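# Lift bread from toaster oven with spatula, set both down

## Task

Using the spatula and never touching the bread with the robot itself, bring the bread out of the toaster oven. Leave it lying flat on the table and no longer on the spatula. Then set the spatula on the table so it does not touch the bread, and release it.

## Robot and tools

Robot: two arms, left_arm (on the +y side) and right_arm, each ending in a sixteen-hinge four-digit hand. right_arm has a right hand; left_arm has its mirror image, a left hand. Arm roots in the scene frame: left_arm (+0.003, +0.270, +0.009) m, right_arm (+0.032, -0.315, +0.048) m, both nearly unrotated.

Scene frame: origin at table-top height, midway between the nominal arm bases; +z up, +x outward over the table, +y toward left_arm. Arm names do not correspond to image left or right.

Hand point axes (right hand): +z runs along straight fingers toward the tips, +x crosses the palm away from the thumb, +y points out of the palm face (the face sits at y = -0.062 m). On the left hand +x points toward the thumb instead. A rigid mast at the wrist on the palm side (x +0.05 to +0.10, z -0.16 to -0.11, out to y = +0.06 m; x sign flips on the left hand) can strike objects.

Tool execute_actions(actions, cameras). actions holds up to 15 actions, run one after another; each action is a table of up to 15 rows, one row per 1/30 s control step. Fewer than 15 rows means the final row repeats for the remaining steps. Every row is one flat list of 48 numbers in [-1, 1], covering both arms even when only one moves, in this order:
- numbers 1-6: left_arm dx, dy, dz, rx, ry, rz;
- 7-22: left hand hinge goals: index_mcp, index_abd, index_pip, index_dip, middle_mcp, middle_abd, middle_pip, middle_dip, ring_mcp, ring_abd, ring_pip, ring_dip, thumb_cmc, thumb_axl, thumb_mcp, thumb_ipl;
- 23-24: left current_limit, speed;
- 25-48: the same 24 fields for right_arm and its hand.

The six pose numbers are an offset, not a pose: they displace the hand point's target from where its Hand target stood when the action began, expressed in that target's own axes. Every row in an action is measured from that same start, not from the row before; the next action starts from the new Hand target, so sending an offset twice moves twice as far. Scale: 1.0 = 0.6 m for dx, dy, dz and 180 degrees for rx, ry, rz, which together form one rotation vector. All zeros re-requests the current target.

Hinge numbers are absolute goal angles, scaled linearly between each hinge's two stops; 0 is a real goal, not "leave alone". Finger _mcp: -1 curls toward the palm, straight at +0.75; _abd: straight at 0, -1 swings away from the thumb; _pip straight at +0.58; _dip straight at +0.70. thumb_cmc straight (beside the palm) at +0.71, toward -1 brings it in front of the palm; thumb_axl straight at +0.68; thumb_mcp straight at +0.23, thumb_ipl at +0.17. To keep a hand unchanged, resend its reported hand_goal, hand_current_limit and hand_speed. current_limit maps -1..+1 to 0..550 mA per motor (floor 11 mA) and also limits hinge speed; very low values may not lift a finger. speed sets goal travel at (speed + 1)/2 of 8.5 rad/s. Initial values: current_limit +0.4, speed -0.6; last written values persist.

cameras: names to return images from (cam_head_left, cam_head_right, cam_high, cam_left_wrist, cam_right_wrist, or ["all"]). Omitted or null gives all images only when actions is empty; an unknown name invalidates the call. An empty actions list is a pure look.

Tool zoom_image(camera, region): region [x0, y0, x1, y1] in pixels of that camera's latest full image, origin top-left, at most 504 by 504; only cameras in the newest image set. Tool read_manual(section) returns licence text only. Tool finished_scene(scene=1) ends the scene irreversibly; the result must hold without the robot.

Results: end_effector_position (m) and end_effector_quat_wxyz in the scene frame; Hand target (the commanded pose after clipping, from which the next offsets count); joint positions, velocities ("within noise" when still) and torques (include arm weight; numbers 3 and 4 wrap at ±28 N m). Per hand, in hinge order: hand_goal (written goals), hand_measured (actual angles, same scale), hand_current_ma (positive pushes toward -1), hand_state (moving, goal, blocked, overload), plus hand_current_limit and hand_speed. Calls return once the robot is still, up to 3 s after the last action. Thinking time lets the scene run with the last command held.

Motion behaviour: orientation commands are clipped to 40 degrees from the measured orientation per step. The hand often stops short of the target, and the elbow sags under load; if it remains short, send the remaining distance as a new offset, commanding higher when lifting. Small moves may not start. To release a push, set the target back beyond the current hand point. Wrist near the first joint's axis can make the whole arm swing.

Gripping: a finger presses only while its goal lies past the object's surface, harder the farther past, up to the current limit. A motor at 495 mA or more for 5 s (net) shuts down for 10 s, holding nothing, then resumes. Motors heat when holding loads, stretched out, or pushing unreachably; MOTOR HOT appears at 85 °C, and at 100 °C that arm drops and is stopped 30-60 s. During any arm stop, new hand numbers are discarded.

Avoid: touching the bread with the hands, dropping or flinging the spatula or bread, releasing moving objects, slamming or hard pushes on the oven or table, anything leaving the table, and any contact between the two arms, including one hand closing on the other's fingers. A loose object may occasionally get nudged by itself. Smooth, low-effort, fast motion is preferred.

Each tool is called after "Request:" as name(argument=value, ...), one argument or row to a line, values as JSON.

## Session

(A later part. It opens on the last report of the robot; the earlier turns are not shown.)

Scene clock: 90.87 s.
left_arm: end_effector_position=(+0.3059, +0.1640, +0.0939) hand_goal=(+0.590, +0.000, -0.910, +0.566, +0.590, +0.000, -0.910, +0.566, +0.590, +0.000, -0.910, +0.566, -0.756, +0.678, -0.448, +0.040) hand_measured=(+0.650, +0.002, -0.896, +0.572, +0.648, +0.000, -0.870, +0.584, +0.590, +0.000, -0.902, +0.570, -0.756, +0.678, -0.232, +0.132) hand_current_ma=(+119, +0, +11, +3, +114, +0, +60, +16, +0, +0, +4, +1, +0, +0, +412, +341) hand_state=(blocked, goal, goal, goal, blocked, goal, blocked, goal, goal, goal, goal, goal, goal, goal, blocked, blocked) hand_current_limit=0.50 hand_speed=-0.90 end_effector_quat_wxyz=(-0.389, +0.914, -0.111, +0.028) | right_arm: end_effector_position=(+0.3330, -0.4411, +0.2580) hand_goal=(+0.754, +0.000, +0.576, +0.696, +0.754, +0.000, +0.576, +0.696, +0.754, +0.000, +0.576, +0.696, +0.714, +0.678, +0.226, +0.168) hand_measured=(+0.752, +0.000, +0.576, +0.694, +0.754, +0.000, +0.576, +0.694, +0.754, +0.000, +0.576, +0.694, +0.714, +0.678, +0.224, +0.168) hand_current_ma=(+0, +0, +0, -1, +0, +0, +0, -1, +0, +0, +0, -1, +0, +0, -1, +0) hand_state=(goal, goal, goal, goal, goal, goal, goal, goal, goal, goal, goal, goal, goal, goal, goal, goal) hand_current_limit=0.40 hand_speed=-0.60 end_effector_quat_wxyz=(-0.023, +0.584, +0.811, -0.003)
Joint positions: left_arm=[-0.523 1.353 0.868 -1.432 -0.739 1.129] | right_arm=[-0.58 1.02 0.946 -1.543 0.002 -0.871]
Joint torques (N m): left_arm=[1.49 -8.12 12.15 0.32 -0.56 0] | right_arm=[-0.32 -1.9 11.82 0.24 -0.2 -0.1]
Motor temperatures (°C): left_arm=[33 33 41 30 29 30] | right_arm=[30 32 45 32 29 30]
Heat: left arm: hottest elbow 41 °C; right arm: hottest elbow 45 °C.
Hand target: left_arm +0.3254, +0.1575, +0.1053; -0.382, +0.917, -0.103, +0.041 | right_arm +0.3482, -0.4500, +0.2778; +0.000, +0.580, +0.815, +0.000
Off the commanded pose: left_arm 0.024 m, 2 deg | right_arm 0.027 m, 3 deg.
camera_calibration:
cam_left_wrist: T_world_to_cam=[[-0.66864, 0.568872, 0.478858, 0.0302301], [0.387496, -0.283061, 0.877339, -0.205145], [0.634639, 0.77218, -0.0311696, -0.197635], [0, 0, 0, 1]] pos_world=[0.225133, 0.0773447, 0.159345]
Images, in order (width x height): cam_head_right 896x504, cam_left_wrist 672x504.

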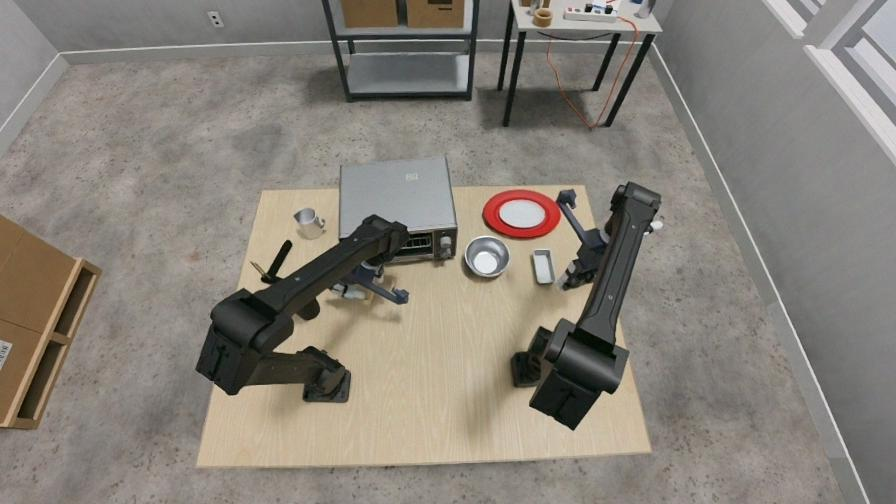

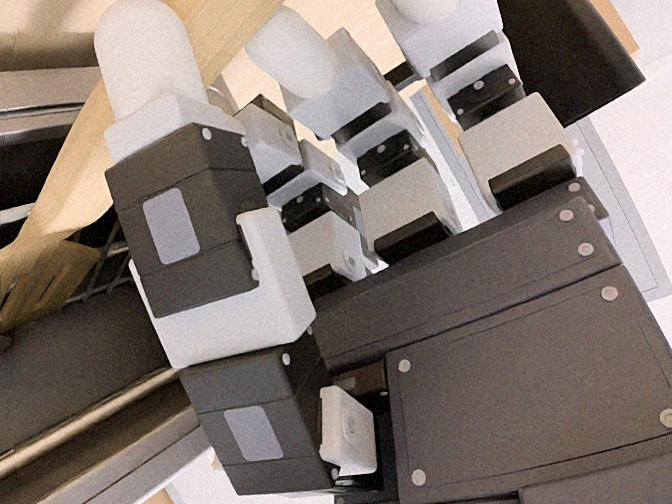

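Request:
zoom_image(
  camera="cam_head_right",
  region=[330, 215, 470, 320],
)

Request:
zoom_image(
  camera="cam_left_wrist",
  region=[0, 100, 200, 400],
)

Scaled by 3.600.

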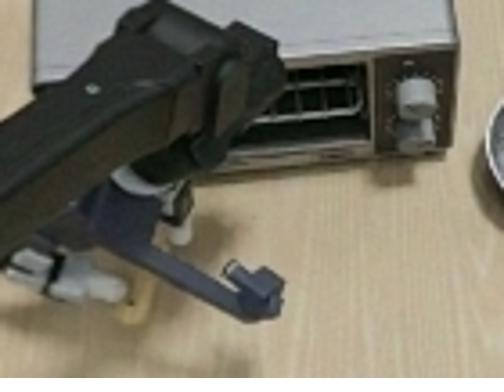

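Scaled by 1.680 from the camera's 672x504 image, which has a finer 960x720 frame.

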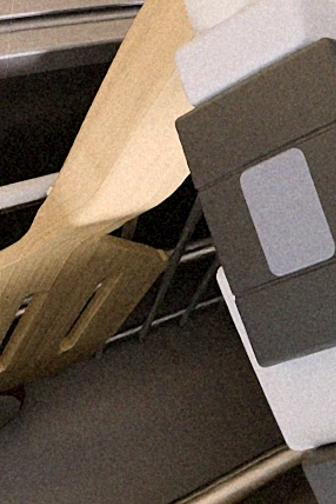

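Request:
execute_actions(
  actions=[
    [[0,0,0,0,0,0,0.589,0,-0.91,0.565,0.589,0,-0.91,0.565,0.589,0,-0.91,0.565,-0.757,0.678,-0.449,0.04,0.5,-0.9,0.091,0.017,0,0,0,0,0.95,0,0.576,0.696,0.95,0,0.576,0.696,0.95,0,0.576,0.696,0.714,0.678,0.226,0.168,0.4,-0.6]],
    [[0,0,0,0,0,0,0.589,0,-0.91,0.565,0.589,0,-0.91,0.565,0.589,0,-0.91,0.565,-0.757,0.678,-0.449,0.04,0.5,-0.9,0.091,0.017,0,0,0,0,0.95,0,0.576,0.696,0.95,0,0.576,0.696,0.95,0,0.576,0.696,0.714,0.678,0.226,0.168,0.4,-0.6]],
    [[0,0,0,0,0,0,0.589,0,-0.91,0.565,0.589,0,-0.91,0.565,0.589,0,-0.91,0.565,-0.757,0.678,-0.449,0.04,0.5,-0.9,0.091,0.017,0,0,0,0,0.95,0,0.576,0.696,0.95,0,0.576,0.696,0.95,0,0.576,0.696,0.714,0.678,0.226,0.168,0.4,-0.6]],
    [[0,0,0,0,0,0,0.589,0,-0.91,0.565,0.589,0,-0.91,0.565,0.589,0,-0.91,0.565,-0.757,0.678,-0.449,0.04,0.5,-0.9,0.091,0.017,0,0,0,0,0.95,0,0.576,0.696,0.95,0,0.576,0.696,0.95,0,0.576,0.696,0.714,0.678,0.226,0.168,0.4,-0.6]],
    [[0,0,0,0,0,0,0.589,0,-0.91,0.565,0.589,0,-0.91,0.565,0.589,0,-0.91,0.565,-0.757,0.678,-0.449,0.04,0.5,-0.9,0.091,0.017,0,0,0,0,0.95,0,0.576,0.696,0.95,0,0.576,0.696,0.95,0,0.576,0.696,0.714,0.678,0.226,0.168,0.4,-0.6]],
    [[0,0,0,0,0,0,0.589,0,-0.91,0.565,0.589,0,-0.91,0.565,0.589,0,-0.91,0.565,-0.757,0.678,-0.449,0.04,0.5,-0.9,0.091,0.017,0,0,0,0,0.95,0,0.576,0.696,0.95,0,0.576,0.696,0.95,0,0.576,0.696,0.714,0.678,0.226,0.168,0.4,-0.6]],
    [[0,0,0,0,0,0,0.589,0,-0.91,0.565,0.589,0,-0.91,0.565,0.589,0,-0.91,0.565,-0.757,0.678,-0.449,0.04,0.5,-0.9,0.049,-0.04,0,0,0,0,0.95,0,0.576,0.696,0.95,0,0.576,0.696,0.95,0,0.576,0.696,0.714,0.678,0.226,0.168,0.4,-0.6]],
    [[0,0,0,0,0,0,0.589,0,-0.91,0.565,0.589,0,-0.91,0.565,0.589,0,-0.91,0.565,-0.757,0.678,-0.449,0.04,0.5,-0.9,0.049,-0.04,0,0,0,0,0.95,0,0.576,0.696,0.95,0,0.576,0.696,0.95,0,0.576,0.696,0.714,0.678,0.226,0.168,0.4,-0.6]],
  ],
  cameras=["cam_head_right","cam_head_left","cam_high","cam_right_wrist"],
)

Scene clock: 96.37 s.
left_arm: end_effector_position=(+0.3059, +0.1640, +0.0939) hand_goal=(+0.590, +0.000, -0.910, +0.566, +0.590, +0.000, -0.910, +0.566, +0.590, +0.000, -0.910, +0.566, -0.756, +0.678, -0.448, +0.040) hand_measured=(+0.650, +0.002, -0.896, +0.572, +0.648, +0.000, -0.870, +0.584, +0.590, +0.000, -0.902, +0.570, -0.756, +0.678, -0.232, +0.132) hand_current_ma=(+119, +0, +11, +3, +114, +0, +60, +16, +0, +0, +4, +1, +0, +0, +413, +341) hand_state=(blocked, goal, goal, goal, blocked, goal, blocked, goal, goal, goal, goal, goal, goal, goal, blocked, blocked) hand_current_limit=0.50 hand_speed=-0.90 end_effector_quat_wxyz=(-0.389, +0.914, -0.111, +0.028) | right_arm: end_effector_position=(+0.2280, -0.0942, +0.2553) hand_goal=(+0.950, +0.000, +0.576, +0.696, +0.950, +0.000, +0.576, +0.696, +0.950, +0.000, +0.576, +0.696, +0.714, +0.678, +0.226, +0.168) hand_measured=(+0.942, +0.000, +0.576, +0.694, +0.944, +0.000, +0.576, +0.694, +0.942, +0.000, +0.576, +0.694, +0.714, +0.678, +0.224, +0.168) hand_current_ma=(-4, +0, +0, -1, -4, +0, +0, -1, -5, +0, +0, -1, +0, +0, -1, +0) hand_state=(goal, goal, goal, goal, goal, goal, goal, goal, goal, goal, goal, goal, goal, goal, goal, goal) hand_current_limit=0.40 hand_speed=-0.60 end_effector_quat_wxyz=(+0.002, +0.575, +0.817, -0.027)
Joint positions: left_arm=[-0.523 1.353 0.868 -1.432 -0.739 1.129] | right_arm=[1.069 0.993 0.92 -1.552 -0.003 0.755]
Joint torques (N m): left_arm=[1.49 -8.18 12.16 0.32 -0.56 0] | right_arm=[0.5 -2.73 11.79 0.08 0.12 0.17]
Heat: left arm: hottest elbow 40 °C; right arm: hottest elbow 45 °C.
Hand target: left_arm +0.3254, +0.1574, +0.1053; -0.382, +0.917, -0.103, +0.041 | right_arm +0.2339, -0.0805, +0.2777; +0.000, +0.580, +0.815, +0.000
Off the commanded pose: left_arm 0.024 m, 2 deg | right_arm 0.027 m, 3 deg.
camera_calibration:
cam_right_wrist: T_world_to_cam=[[0.845164, -0.531082, -0.0604143, -0.187802], [-0.313673, -0.584321, 0.74845, -0.219181], [-0.43279, -0.613613, -0.660433, 0.331854], [0, 0, 0, 1]] pos_world=[0.233596, -0.0241804, 0.371867]
Images, in order (width x height): cam_head_left 896x504, cam_head_right 896x504, cam_high 896x504, cam_right_wrist 672x504.

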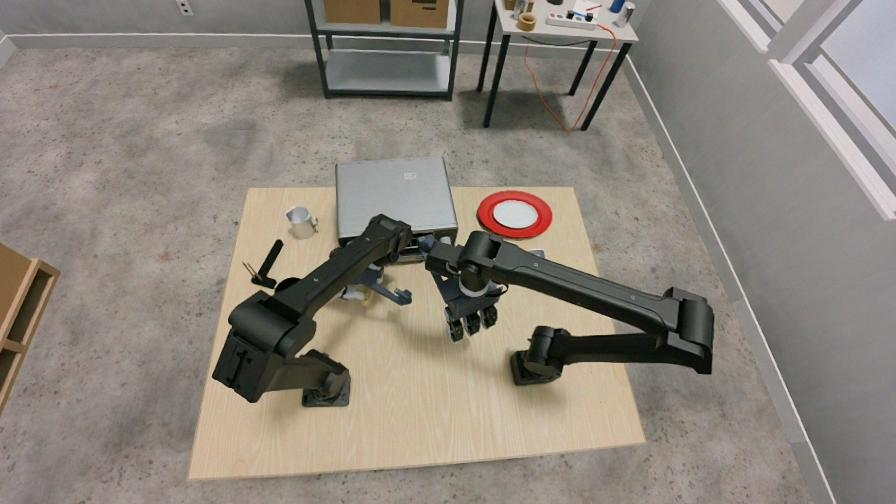

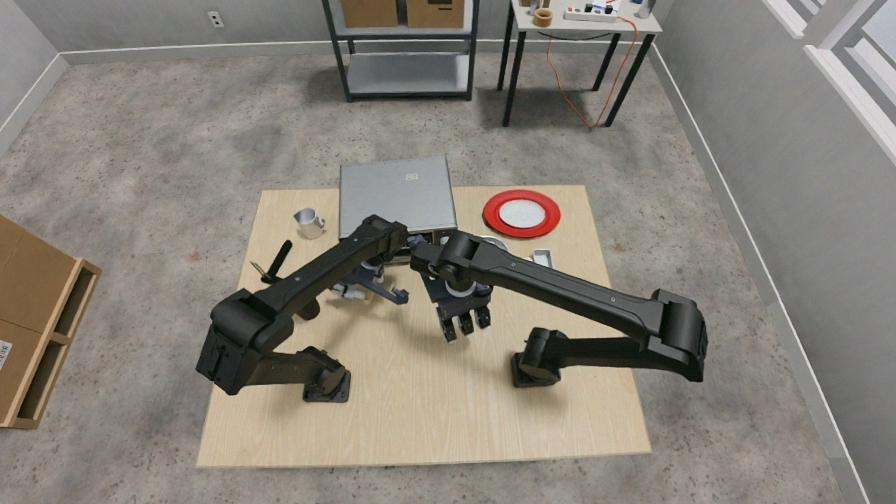

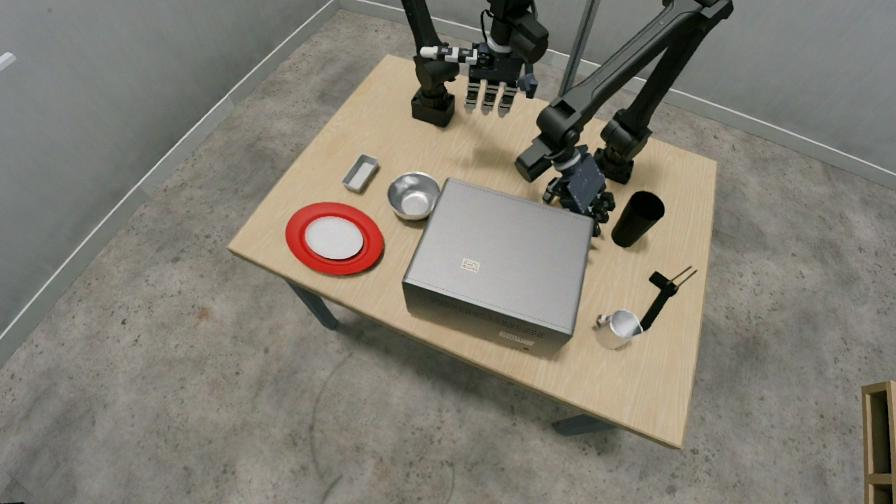

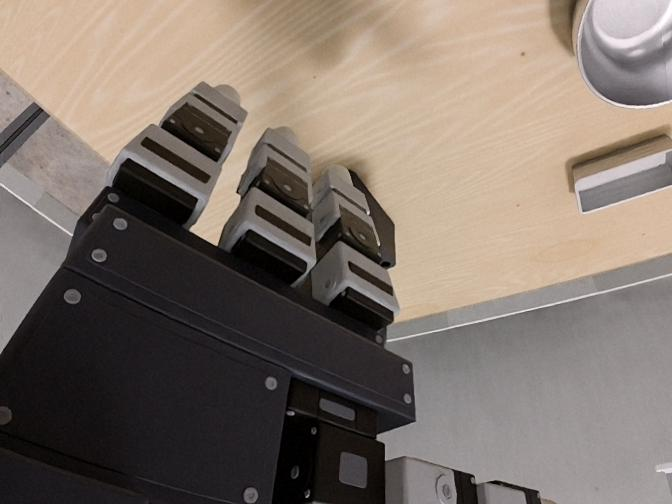

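Request:
execute_actions(
  actions=[
    [[0,0,0,0,0,0,0.589,0,-0.91,0.565,0.589,0,-0.91,0.565,0.589,0,-0.91,0.565,-0.757,0.678,-0.449,0.04,0.5,-0.9,0,0,0,-0.107,0,0,0.95,0,0.576,0.696,0.95,0,0.576,0.696,0.95,0,0.576,0.696,0.714,0.678,0.226,0.168,0.4,-0.6]],
    [[0,0,0,0,0,0,0.589,0,-0.91,0.565,0.589,0,-0.91,0.565,0.589,0,-0.91,0.565,-0.757,0.678,-0.449,0.04,0.5,-0.9,0,0,0,-0.107,0,0,0.95,0,0.576,0.696,0.95,0,0.576,0.696,0.95,0,0.576,0.696,0.714,0.678,0.226,0.168,0.4,-0.6]],
    [[0,0,0,0,0,0,0.589,0,-0.91,0.565,0.589,0,-0.91,0.565,0.589,0,-0.91,0.565,-0.757,0.678,-0.449,0.04,0.5,-0.9,0,0,0,-0.107,0,0,0.95,0,0.576,0.696,0.95,0,0.576,0.696,0.95,0,0.576,0.696,0.714,0.678,0.226,0.168,0.4,-0.6]],
  ],
  cameras=["cam_head_right","cam_head_left","cam_right_wrist"],
)

Scene clock: 98.67 s.
left_arm: end_effector_position=(+0.3059, +0.1640, +0.0939) hand_goal=(+0.590, +0.000, -0.910, +0.566, +0.590, +0.000, -0.910, +0.566, +0.590, +0.000, -0.910, +0.566, -0.756, +0.678, -0.448, +0.040) hand_measured=(+0.650, +0.002, -0.896, +0.572, +0.648, +0.000, -0.870, +0.584, +0.590, +0.000, -0.902, +0.570, -0.756, +0.678, -0.232, +0.132) hand_current_ma=(+119, +0, +11, +3, +114, +0, +60, +16, +0, +0, +4, +1, +0, +0, +413, +341) hand_state=(blocked, goal, goal, goal, blocked, goal, blocked, goal, goal, goal, goal, goal, goal, goal, blocked, blocked) hand_current_limit=0.50 hand_speed=-0.90 end_effector_quat_wxyz=(-0.389, +0.914, -0.111, +0.028) | right_arm: end_effector_position=(+0.2347, -0.0808, +0.2848) hand_goal=(+0.950, +0.000, +0.576, +0.696, +0.950, +0.000, +0.576, +0.696, +0.950, +0.000, +0.576, +0.696, +0.714, +0.678, +0.226, +0.168) hand_measured=(+0.954, +0.000, +0.576, +0.694, +0.952, +0.000, +0.576, +0.694, +0.954, +0.000, +0.576, +0.694, +0.720, +0.678, +0.224, +0.168) hand_current_ma=(+1, +0, +0, -1, +1, +0, +0, -1, +1, +0, +0, -1, +3, +0, -1, +0) hand_state=(goal, goal, goal, goal, goal, goal, goal, goal, goal, goal, goal, goal, goal, goal, goal, goal) hand_current_limit=0.40 hand_speed=-0.60 end_effector_quat_wxyz=(+0.275, +0.516, +0.707, +0.398)
Joint positions: left_arm=[-0.523 1.353 0.868 -1.432 -0.739 1.129] | right_arm=[1.473 0.756 0.438 -0.695 0.893 0.92]
Joint velocities: left_arm=[within noise] | right_arm=[-0.015 -0.005 -0.007 0.017 -0.022 -0.154]
Joint torques (N m): left_arm=[1.44 -8.12 12.15 0.34 -0.55 0] | right_arm=[0.09 0.5 7.49 1.48 1.1 -0.16]
Heat: left arm: hottest elbow 40 °C; right arm: hottest elbow 44 °C.
Hand target: left_arm +0.3254, +0.1574, +0.1053; -0.382, +0.917, -0.103, +0.041 | right_arm +0.2339, -0.0805, +0.2777; +0.280, +0.507, +0.713, +0.394
Off the commanded pose: left_arm 0.024 m, 2 deg | right_arm 0.007 m, 1 deg.
camera_calibration:
cam_right_wrist: T_world_to_cam=[[0.613003, -0.631285, 0.475086, -0.290753], [-0.687232, -0.722703, -0.0735776, 0.0792494], [0.389794, -0.281391, -0.876858, 0.257833], [0, 0, 0, 1]] pos_world=[0.132193, -0.0537223, 0.370047]
Images, in order (width x height): cam_head_left 896x504, cam_head_right 896x504, cam_right_wrist 672x504.

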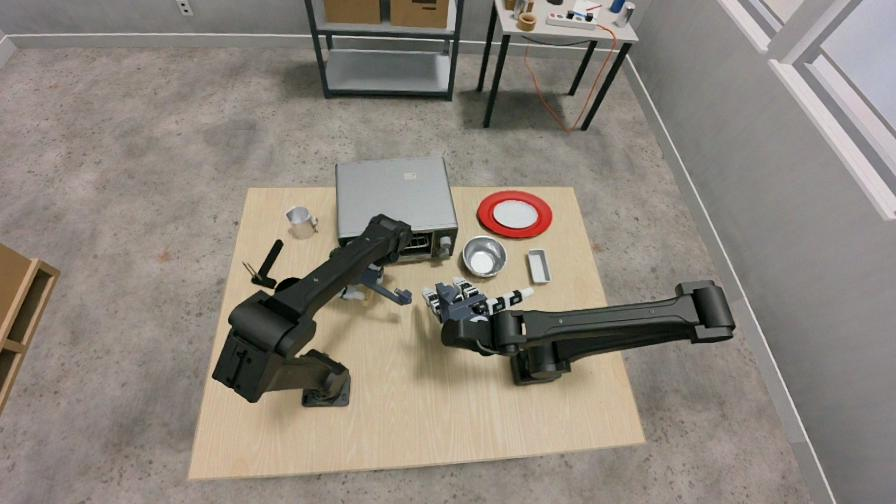

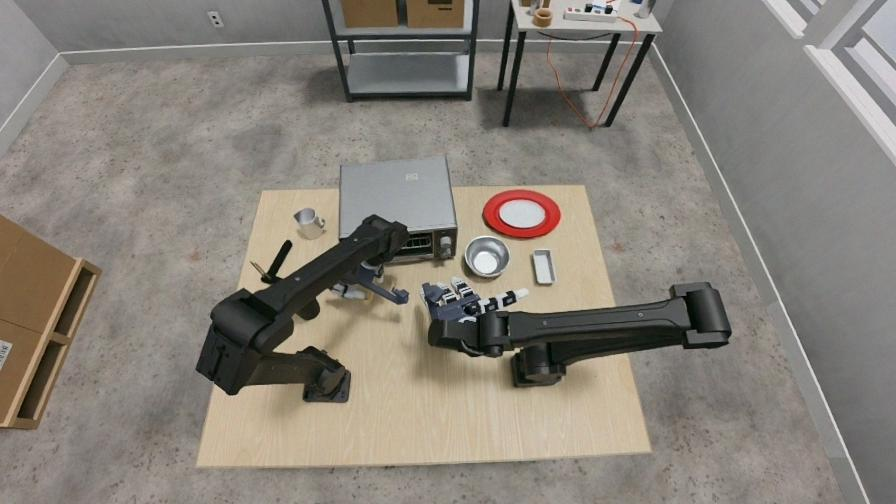

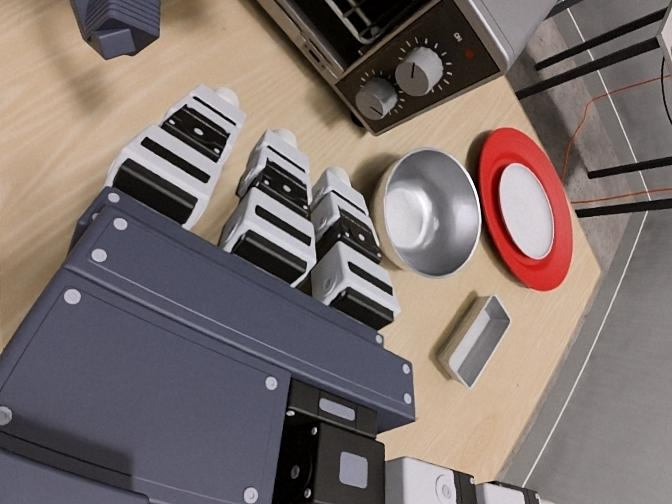

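Request:
execute_actions(
  actions=[
    [[0,0,0,0,0,0,0.589,0,-0.91,0.565,0.589,0,-0.91,0.565,0.589,0,-0.91,0.565,-0.757,0.678,-0.449,0.04,0.5,-0.9,0,0,0,-0.107,0.07,-0.044,0.95,0,0.576,0.696,0.95,0,0.576,0.696,0.95,0,0.576,0.696,0.714,0.678,0.226,0.168,0.4,-0.6]],
    [[0,0,0,0,0,0,0.589,0,-0.91,0.565,0.589,0,-0.91,0.565,0.589,0,-0.91,0.565,-0.757,0.678,-0.449,0.04,0.5,-0.9,0,0,0,-0.05,0,0,0.95,0,0.576,0.696,0.95,0,0.576,0.696,0.95,0,0.576,0.696,0.714,0.678,0.226,0.168,0.4,-0.6]],
  ],
  cameras=["cam_head_right","cam_right_wrist"],
)

Scene clock: 100.53 s.
left_arm: end_effector_position=(+0.3059, +0.1640, +0.0939) hand_goal=(+0.590, +0.000, -0.910, +0.566, +0.590, +0.000, -0.910, +0.566, +0.590, +0.000, -0.910, +0.566, -0.756, +0.678, -0.448, +0.040) hand_measured=(+0.650, +0.002, -0.896, +0.572, +0.648, +0.000, -0.870, +0.584, +0.590, +0.000, -0.902, +0.570, -0.756, +0.678, -0.232, +0.132) hand_current_ma=(+119, +0, +11, +3, +114, +0, +60, +16, +0, +0, +4, +1, +0, +0, +413, +341) hand_state=(blocked, goal, goal, goal, blocked, goal, blocked, goal, goal, goal, goal, goal, goal, goal, blocked, blocked) hand_current_limit=0.50 hand_speed=-0.90 end_effector_quat_wxyz=(-0.389, +0.914, -0.111, +0.028) | right_arm: end_effector_position=(+0.2345, -0.0805, +0.2807) hand_goal=(+0.950, +0.000, +0.576, +0.696, +0.950, +0.000, +0.576, +0.696, +0.950, +0.000, +0.576, +0.696, +0.714, +0.678, +0.226, +0.168) hand_measured=(+0.956, +0.000, +0.576, +0.694, +0.956, +0.000, +0.576, +0.694, +0.956, +0.000, +0.576, +0.694, +0.722, +0.678, +0.224, +0.168) hand_current_ma=(+4, +0, +0, -1, +3, +0, +0, -1, +4, +0, +0, -1, +4, +0, -1, +0) hand_state=(goal, goal, goal, goal, goal, goal, goal, goal, goal, goal, goal, goal, goal, goal, goal, goal) hand_current_limit=0.40 hand_speed=-0.60 end_effector_quat_wxyz=(+0.311, +0.354, +0.666, +0.579)
Joint positions: left_arm=[-0.523 1.353 0.868 -1.432 -0.739 1.129] | right_arm=[1.298 0.799 0.036 0.578 0.731 0.119]
Joint torques (N m): left_arm=[1.55 -8.18 12.16 0.32 -0.56 0] | right_arm=[0.15 0.73 7.6 1.37 0.3 0.09]
Heat: left arm: hottest elbow 40 °C; right arm: hottest elbow 44 °C.
Hand target: left_arm +0.3254, +0.1574, +0.1053; -0.382, +0.917, -0.103, +0.041 | right_arm +0.2340, -0.0806, +0.2777; +0.335, +0.332, +0.652, +0.593
Off the commanded pose: left_arm 0.024 m, 2 deg | right_arm 0.003 m, 4 deg.
previous command not reached (right arm): moving toward its pose would have brought two parts of the arm too close to each other.
camera_calibration:
cam_right_wrist: T_world_to_cam=[[0.554974, -0.567328, 0.608394, -0.30712], [-0.382728, -0.823492, -0.418784, 0.0963283], [0.738595, -0.00043463, -0.674149, 0.138391], [0, 0, 0, 1]] pos_world=[0.105096, -0.0948518, 0.320487]
Images, in order (width x height): cam_head_right 896x504, cam_right_wrist 672x504.

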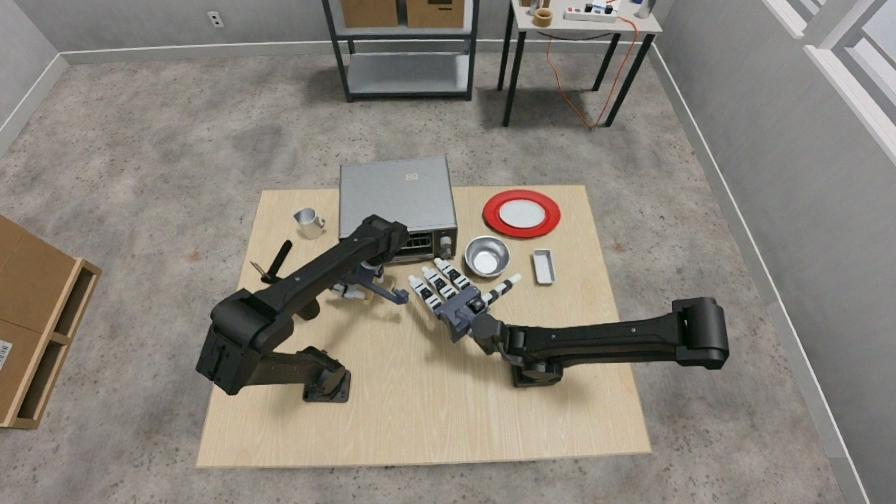

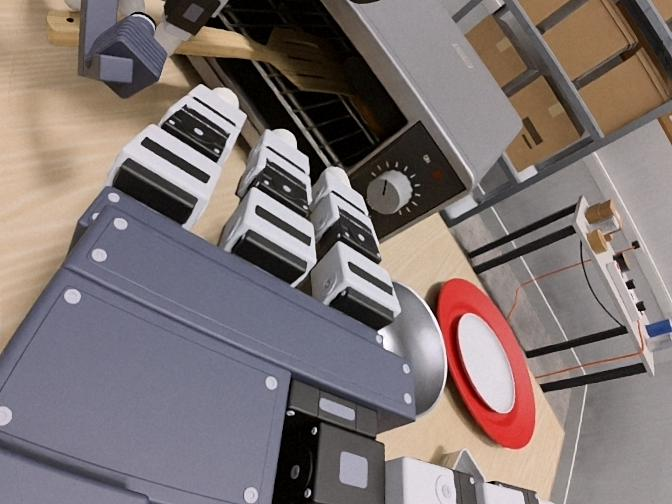

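Request:
zoom_image(
  camera="cam_right_wrist",
  region=[160, 0, 420, 200],
)

Scaled by 1.938 from the camera's 672x504 image, which has a finer 960x720 frame.

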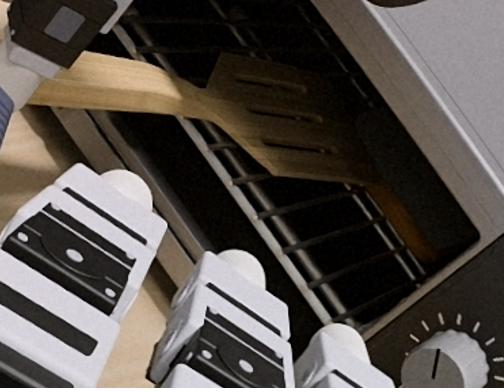

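Request:
execute_actions(
  actions=[
    [[-0.0417,0,0,0,0,0,0.589,0,-0.91,0.565,0.589,0,-0.91,0.565,0.56,0,-0.91,0.565,-0.757,0.678,-0.449,0.04,0.5,-0.9,0,0,0,0.119,-0.0125,0.019,0.95,0,0.576,0.696,0.95,0,0.576,0.696,0.95,0,0.576,0.696,0.714,0.678,0.226,0.168,0.4,-0.6]],
    [[-0.0417,0,0,0,0,0,0.6,0,-0.91,0.565,0.589,0,-0.91,0.565,0.5,0,-0.91,0.565,-0.757,0.678,-0.449,0.04,0.5,-0.9,0,0,0,0.119,-0.0125,0.019,0.95,0,0.576,0.696,0.95,0,0.576,0.696,0.95,0,0.576,0.696,0.714,0.678,0.226,0.168,0.4,-0.6]],
    [[0,0,0,0,0,0,0.6,0,-0.91,0.565,0.589,0,-0.91,0.565,0.5,0,-0.91,0.565,-0.757,0.678,-0.449,0.04,0.5,-0.9,0,0,0,0.119,-0.0125,0.019,0.95,0,0.576,0.696,0.95,0,0.576,0.696,0.95,0,0.576,0.696,0.714,0.678,0.226,0.168,0.4,-0.6]],
    [[0,0,0,0,0,0,0.6,0,-0.91,0.565,0.589,0,-0.91,0.565,0.5,0,-0.91,0.565,-0.757,0.678,-0.449,0.04,0.5,-0.9,0,0,0,0.119,-0.0125,0.019,0.95,0,0.576,0.696,0.95,0,0.576,0.696,0.95,0,0.576,0.696,0.714,0.678,0.226,0.168,0.4,-0.6]],
    [[0,0,0,0,0,0,0.6,0,-0.91,0.565,0.589,0,-0.91,0.565,0.5,0,-0.91,0.565,-0.757,0.678,-0.449,0.04,0.5,-0.9,-0.08,0.03,0,0,0,0,0.754,0,0.576,0.696,0.754,0,0.576,0.696,0.754,0,0.576,0.696,0.714,0.678,0.226,0.168,0.4,-0.6]],
    [[0,0,0,0,0,0,0.6,0,-0.91,0.565,0.589,0,-0.91,0.565,0.5,0,-0.91,0.565,-0.757,0.678,-0.449,0.04,0.5,-0.9,-0.08,0.03,0,0,0,0,0.754,0,0.576,0.696,0.754,0,0.576,0.696,0.754,0,0.576,0.696,0.714,0.678,0.226,0.168,0.4,-0.6]],
  ],
  cameras=["cam_head_right","cam_head_left","cam_left_wrist"],
)

Request:
zoom_image(
  camera="cam_left_wrist",
  region=[0, 50, 250, 350],
)

Request:
zoom_image(
  camera="cam_head_left",
  region=[320, 220, 460, 320],
)

Scene clock: 108.80 s.
left_arm: end_effector_position=(+0.2773, +0.1726, +0.0993) hand_goal=(+0.600, +0.000, -0.910, +0.566, +0.590, +0.000, -0.910, +0.566, +0.500, +0.000, -0.910, +0.566, -0.756, +0.678, -0.448, +0.040) hand_measured=(+0.650, +0.002, -0.882, +0.582, +0.648, +0.000, -0.870, +0.582, +0.500, +0.000, -0.902, +0.570, -0.752, +0.678, -0.232, +0.130) hand_current_ma=(+89, +0, +33, +15, +114, +0, +60, +13, +0, +0, +4, +1, +1, +0, +413, +335) hand_state=(blocked, goal, blocked, goal, blocked, goal, blocked, goal, goal, goal, goal, goal, goal, goal, blocked, blocked) hand_current_limit=0.50 hand_speed=-0.90 end_effector_quat_wxyz=(-0.385, +0.916, -0.105, +0.031) | right_arm: end_effector_position=(+0.2872, -0.1685, +0.2564) hand_goal=(+0.754, +0.000, +0.576, +0.696, +0.754, +0.000, +0.576, +0.696, +0.754, +0.000, +0.576, +0.696, +0.714, +0.678, +0.226, +0.168) hand_measured=(+0.754, +0.000, +0.576, +0.694, +0.754, +0.000, +0.576, +0.694, +0.754, +0.000, +0.576, +0.694, +0.716, +0.678, +0.224, +0.168) hand_current_ma=(+0, +0, +0, -1, +0, +0, +0, -1, +0, +0, +0, -1, +0, +0, -1, +0) hand_state=(goal, goal, goal, goal, goal, goal, goal, goal, goal, goal, goal, goal, goal, goal, goal, goal) hand_current_limit=0.40 hand_speed=-0.60 end_effector_quat_wxyz=(-0.001, +0.584, +0.812, -0.016)
Joint positions: left_arm=[-0.546 1.263 0.803 -1.467 -0.725 1.093] | right_arm=[0.674 0.916 0.877 -1.564 0.005 0.38]
Joint velocities: left_arm=[-0.015 0.015 -0.007 -0.002 -0.198 -0.066] | right_arm=[within noise]
Joint torques (N m): left_arm=[-0.85 -8.88 8.2 -0.4 -0.42 -0.26] | right_arm=[-0.85 -0.5 12.33 -0.29 -0.04 -0.09]
Heat: left arm: hottest elbow 40 °C; right arm: hottest elbow 45 °C.
Hand target: left_arm +0.2767, +0.1683, +0.1056; -0.382, +0.917, -0.103, +0.041 | right_arm +0.2994, -0.1595, +0.2776; +0.000, +0.580, +0.815, +0.000
Off the commanded pose: left_arm 0.008 m, 1 deg | right_arm 0.026 m, 2 deg.
held back during your reply time (right arm), on 90 control steps: two parts of the arm were too close to each other, or the arm's last command would have brought them too close.
led back after a hold (right arm): the arm was led back toward your command in small steps, so it may still be short of it.
camera_calibration:
cam_left_wrist: T_world_to_cam=[[-0.677291, 0.569134, 0.466223, 0.00731119], [0.381149, -0.270596, 0.884027, -0.19749], [0.629287, 0.776444, -0.0336523, -0.184998], [0, 0, 0, 1]] pos_world=[0.196642, 0.0860396, 0.164953]
Images, in order (width x height): cam_head_left 896x504, cam_head_right 896x504, cam_left_wrist 672x504.

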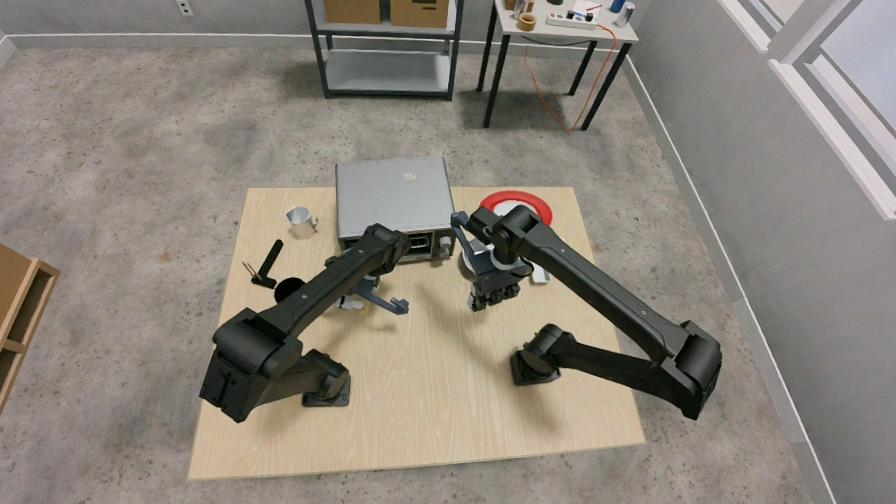

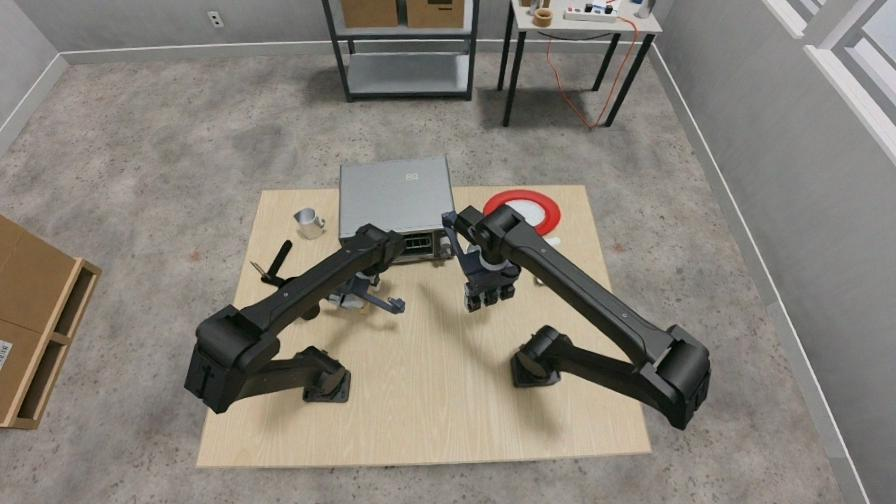

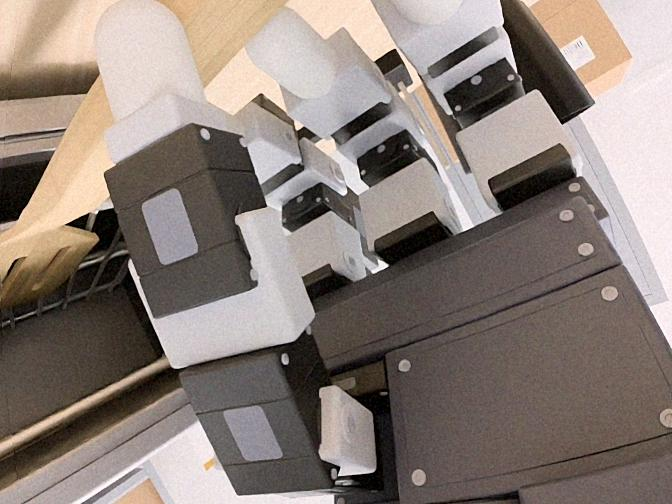

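Scaled by 1.680 from the camera's 672x504 image, which has a finer 960x720 frame.

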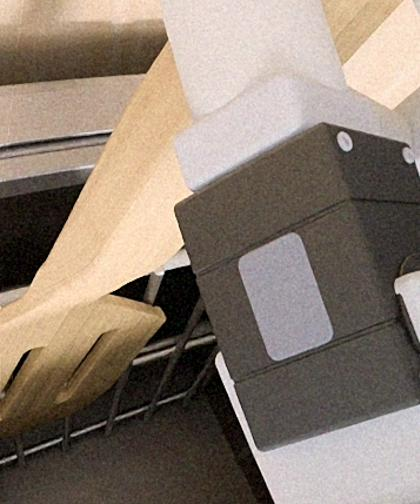

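Scaled by 3.600.

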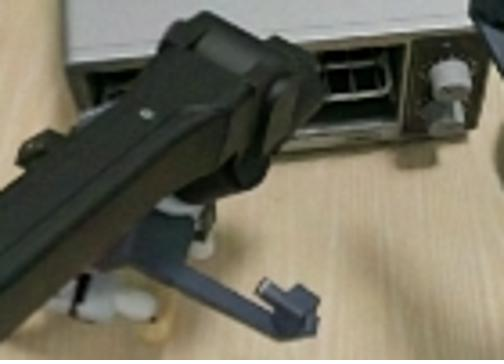

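Request:
execute_actions(
  actions=[
    [[0.0163,0.0205,-0.0262,0,-0.0046,-0.0046,0.589,0,-0.91,0.565,0.589,0,-0.91,0.565,0.56,0,-0.91,0.565,-0.757,0.678,-0.449,0.04,0.5,-0.9,-0.09,-0.01,0,0,0,0,0.754,0,0.576,0.696,0.754,0,0.576,0.696,0.754,0,0.576,0.696,0.714,0.678,0.226,0.168,0.4,-0.6]],
    [[0.0163,0.0205,-0.0262,0,-0.0046,-0.0046,0.589,0,-0.91,0.565,0.589,0,-0.91,0.565,0.56,0,-0.91,0.565,-0.757,0.678,-0.449,0.04,0.5,-0.9,-0.09,-0.01,0,0,0,0,0.754,0,0.576,0.696,0.754,0,0.576,0.696,0.754,0,0.576,0.696,0.714,0.678,0.226,0.168,0.4,-0.6]],
    [[0.0163,0.0205,-0.0262,0,-0.0046,-0.0046,0.589,0,-0.91,0.565,0.589,0,-0.91,0.565,0.56,0,-0.91,0.565,-0.757,0.678,-0.449,0.04,0.5,-0.9,-0.09,-0.01,0,0,0,0,0.754,0,0.576,0.696,0.754,0,0.576,0.696,0.754,0,0.576,0.696,0.714,0.678,0.226,0.168,0.4,-0.6]],
    [[0.0163,0.0205,-0.0262,0,-0.0046,-0.0046,0.589,0,-0.91,0.565,0.589,0,-0.91,0.565,0.56,0,-0.91,0.565,-0.757,0.678,-0.449,0.04,0.5,-0.9,-0.09,-0.01,0,0,0,0,0.754,0,0.576,0.696,0.754,0,0.576,0.696,0.754,0,0.576,0.696,0.714,0.678,0.226,0.168,0.4,-0.6]],
  ],
  cameras=["cam_head_right","cam_head_left","cam_left_wrist"],
)

Request:
zoom_image(
  camera="cam_left_wrist",
  region=[0, 50, 250, 350],
)

Request:
zoom_image(
  camera="cam_head_left",
  region=[320, 220, 460, 320],
)

Scene clock: 111.80 s.
left_arm: end_effector_position=(+0.2872, +0.0987, +0.1024) hand_goal=(+0.590, +0.000, -0.910, +0.566, +0.590, +0.000, -0.910, +0.566, +0.560, +0.000, -0.910, +0.566, -0.756, +0.678, -0.448, +0.040) hand_measured=(+0.648, +0.002, -0.880, +0.584, +0.648, +0.000, -0.870, +0.582, +0.554, +0.000, -0.902, +0.570, -0.752, +0.680, -0.232, +0.130) hand_current_ma=(+115, +0, +35, +15, +114, +0, +60, +13, -4, +0, +4, +1, +2, +0, +413, +334) hand_state=(blocked, goal, blocked, goal, blocked, goal, blocked, goal, goal, goal, goal, goal, goal, goal, blocked, blocked) hand_current_limit=0.50 hand_speed=-0.90 end_effector_quat_wxyz=(-0.392, +0.917, -0.072, +0.010) | right_arm: end_effector_position=(+0.3272, -0.3660, +0.2520) hand_goal=(+0.754, +0.000, +0.576, +0.696, +0.754, +0.000, +0.576, +0.696, +0.754, +0.000, +0.576, +0.696, +0.714, +0.678, +0.226, +0.168) hand_measured=(+0.754, +0.000, +0.576, +0.694, +0.754, +0.000, +0.576, +0.694, +0.754, +0.000, +0.576, +0.694, +0.714, +0.678, +0.224, +0.168) hand_current_ma=(+0, +0, +0, -1, +0, +0, +0, -1, +0, +0, +0, -1, +0, +0, -1, +0) hand_state=(goal, goal, goal, goal, goal, goal, goal, goal, goal, goal, goal, goal, goal, goal, goal, goal) hand_current_limit=0.40 hand_speed=-0.60 end_effector_quat_wxyz=(-0.026, +0.584, +0.811, -0.013)
Joint positions: left_arm=[-0.71 1.465 0.987 -1.644 -0.621 0.813] | right_arm=[-0.29 0.925 0.877 -1.581 0.005 -0.583]
Joint torques (N m): left_arm=[-0.62 -9.58 12.04 -0.87 -0.36 -0.27] | right_arm=[-0.91 -0.5 12.55 0.36 -0.13 -0.07]
Heat: left arm: hottest elbow 40 °C; right arm: hottest elbow 45 °C.
Hand target: left_arm +0.2999, +0.0831, +0.1148; -0.384, +0.921, -0.066, +0.026 | right_arm +0.3473, -0.3715, +0.2776; +0.000, +0.580, +0.815, +0.000
Off the commanded pose: left_arm 0.024 m, 2 deg | right_arm 0.033 m, 3 deg.
camera_calibration:
cam_left_wrist: T_world_to_cam=[[-0.713442, 0.508329, 0.482288, 0.0693723], [0.41254, -0.251641, 0.875493, -0.233974], [0.566402, 0.823577, -0.0301746, -0.120694], [0, 0, 0, 1]] pos_world=[0.214378, 0.00525972, 0.167743]
Images, in order (width x height): cam_head_left 896x504, cam_head_right 896x504, cam_left_wrist 672x504.

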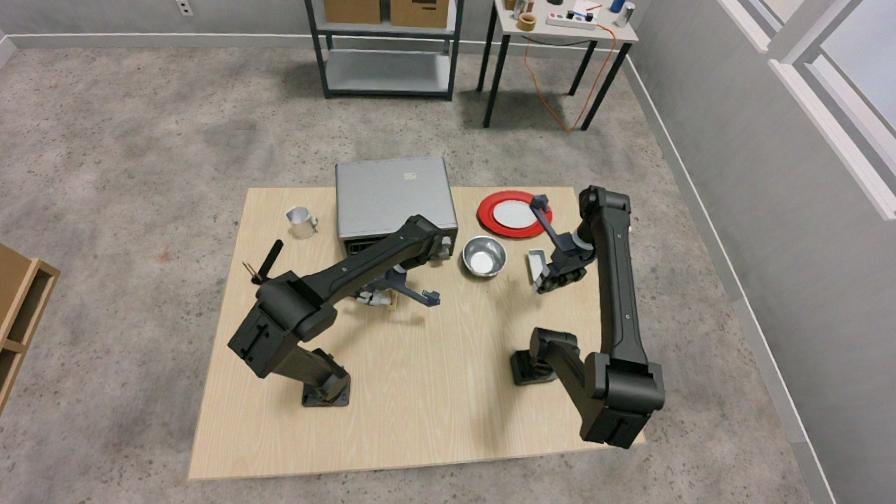

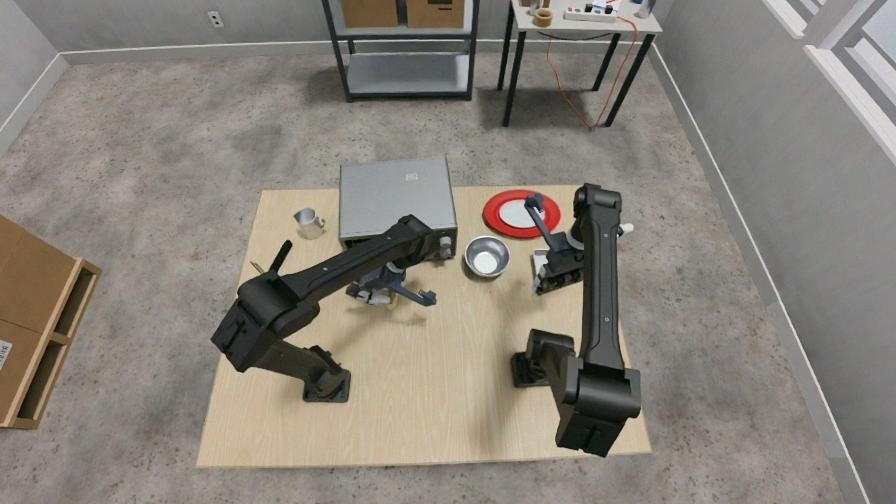

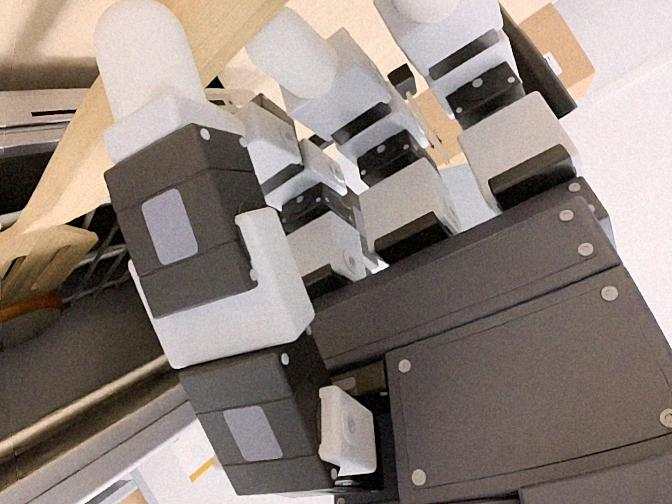

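Scaled by 1.680 from the camera's 672x504 image, which has a finer 960x720 frame.

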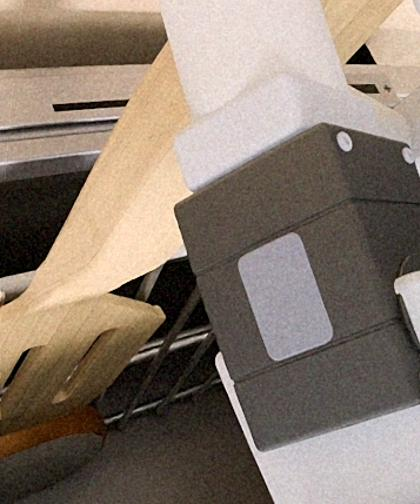

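Scaled by 3.600.

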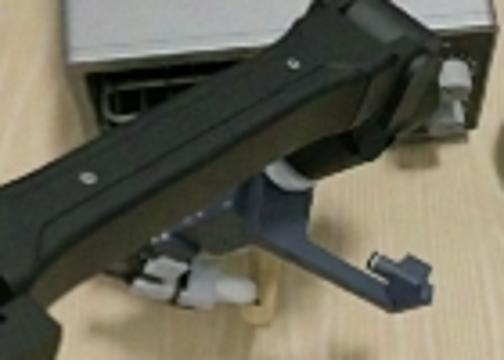

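Request:
execute_actions(
  actions=[
    [[0.033,0.001,0.0075,0,0,0,0.589,0,-0.91,0.565,0.589,0,-0.91,0.565,0.56,0,-0.91,0.565,-0.757,0.678,-0.449,0.04,0.5,-0.9,0,0,0,0,0,0,0.754,0,0.576,0.696,0.754,0,0.576,0.696,0.754,0,0.576,0.696,0.714,0.678,0.226,0.168,0.4,-0.6]],
    [[0.033,0.001,0.0075,0,0,0,0.589,0,-0.91,0.565,0.589,0,-0.91,0.565,0.56,0,-0.91,0.565,-0.757,0.678,-0.449,0.04,0.5,-0.9,0,0,0,0,0,0,0.754,0,0.576,0.696,0.754,0,0.576,0.696,0.754,0,0.576,0.696,0.714,0.678,0.226,0.168,0.4,-0.6]],
  ],
  cameras=["cam_left_wrist"],
)

Request:
zoom_image(
  camera="cam_left_wrist",
  region=[0, 50, 250, 350],
)

Scene clock: 113.37 s.
left_arm: end_effector_position=(+0.3206, +0.0933, +0.0979) hand_goal=(+0.590, +0.000, -0.910, +0.566, +0.590, +0.000, -0.910, +0.566, +0.560, +0.000, -0.910, +0.566, -0.756, +0.678, -0.448, +0.040) hand_measured=(+0.644, +0.000, -0.872, +0.588, +0.590, +0.000, -0.902, +0.570, +0.554, +0.000, -0.902, +0.570, -0.780, +0.662, -0.256, +0.084) hand_current_ma=(+102, +0, +53, +22, +0, +0, +4, +1, -4, +0, +4, +1, -27, -18, +413, +110) hand_state=(blocked, goal, blocked, blocked, goal, goal, goal, goal, goal, goal, goal, goal, blocked, goal, blocked, blocked) hand_current_limit=0.50 hand_speed=-0.90 end_effector_quat_wxyz=(-0.395, +0.915, -0.079, +0.009) | right_arm: end_effector_position=(+0.3288, -0.3659, +0.2546) hand_goal=(+0.754, +0.000, +0.576, +0.696, +0.754, +0.000, +0.576, +0.696, +0.754, +0.000, +0.576, +0.696, +0.714, +0.678, +0.226, +0.168) hand_measured=(+0.754, +0.000, +0.576, +0.694, +0.754, +0.000, +0.576, +0.694, +0.754, +0.000, +0.576, +0.694, +0.714, +0.678, +0.224, +0.168) hand_current_ma=(+0, +0, +0, -1, +0, +0, +0, -1, +0, +0, +0, -1, +0, +0, -1, +0) hand_state=(goal, goal, goal, goal, goal, goal, goal, goal, goal, goal, goal, goal, goal, goal, goal, goal) hand_current_limit=0.40 hand_speed=-0.60 end_effector_quat_wxyz=(-0.024, +0.583, +0.812, -0.010)
Joint positions: left_arm=[-0.663 1.539 1.06 -1.615 -0.652 0.875] | right_arm=[-0.291 0.925 0.883 -1.581 0.003 -0.586]
Joint torques (N m): left_arm=[1.03 -10.81 11.7 0.05 -0.48 -0.16] | right_arm=[-0.97 -0.38 12.4 0.28 -0.14 -0.08]
Heat: left arm: hottest elbow 41 °C; right arm: hottest elbow 46 °C.
Hand target: left_arm +0.3399, +0.0830, +0.1074; -0.384, +0.921, -0.066, +0.026 | right_arm +0.3474, -0.3715, +0.2776; +0.000, +0.580, +0.815, +0.000
Off the commanded pose: left_arm 0.024 m, 3 deg | right_arm 0.030 m, 3 deg.
camera_calibration:
cam_left_wrist: T_world_to_cam=[[-0.704115, 0.513222, 0.49074, 0.0938207], [0.415221, -0.263049, 0.87086, -0.244502], [0.576033, 0.816951, -0.0278843, -0.137987], [0, 0, 0, 1]] pos_world=[0.247068, 0.000261781, 0.163038]
Images, in order (width x height): cam_left_wrist 672x504.

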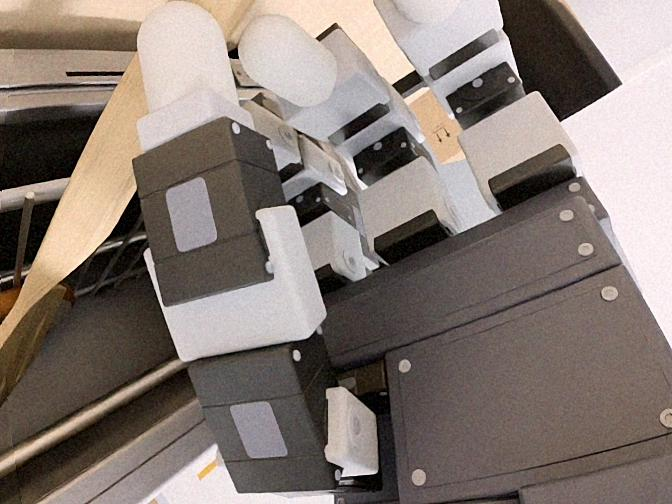

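Scaled by 1.680 from the camera's 672x504 image, which has a finer 960x720 frame.

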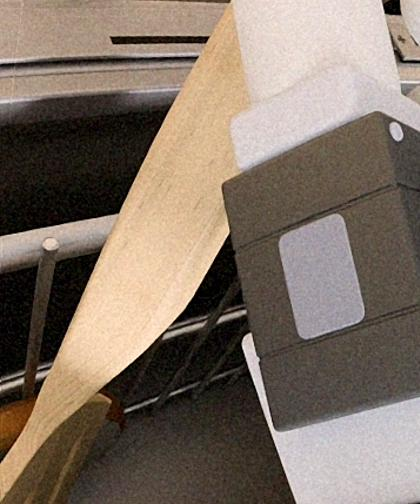

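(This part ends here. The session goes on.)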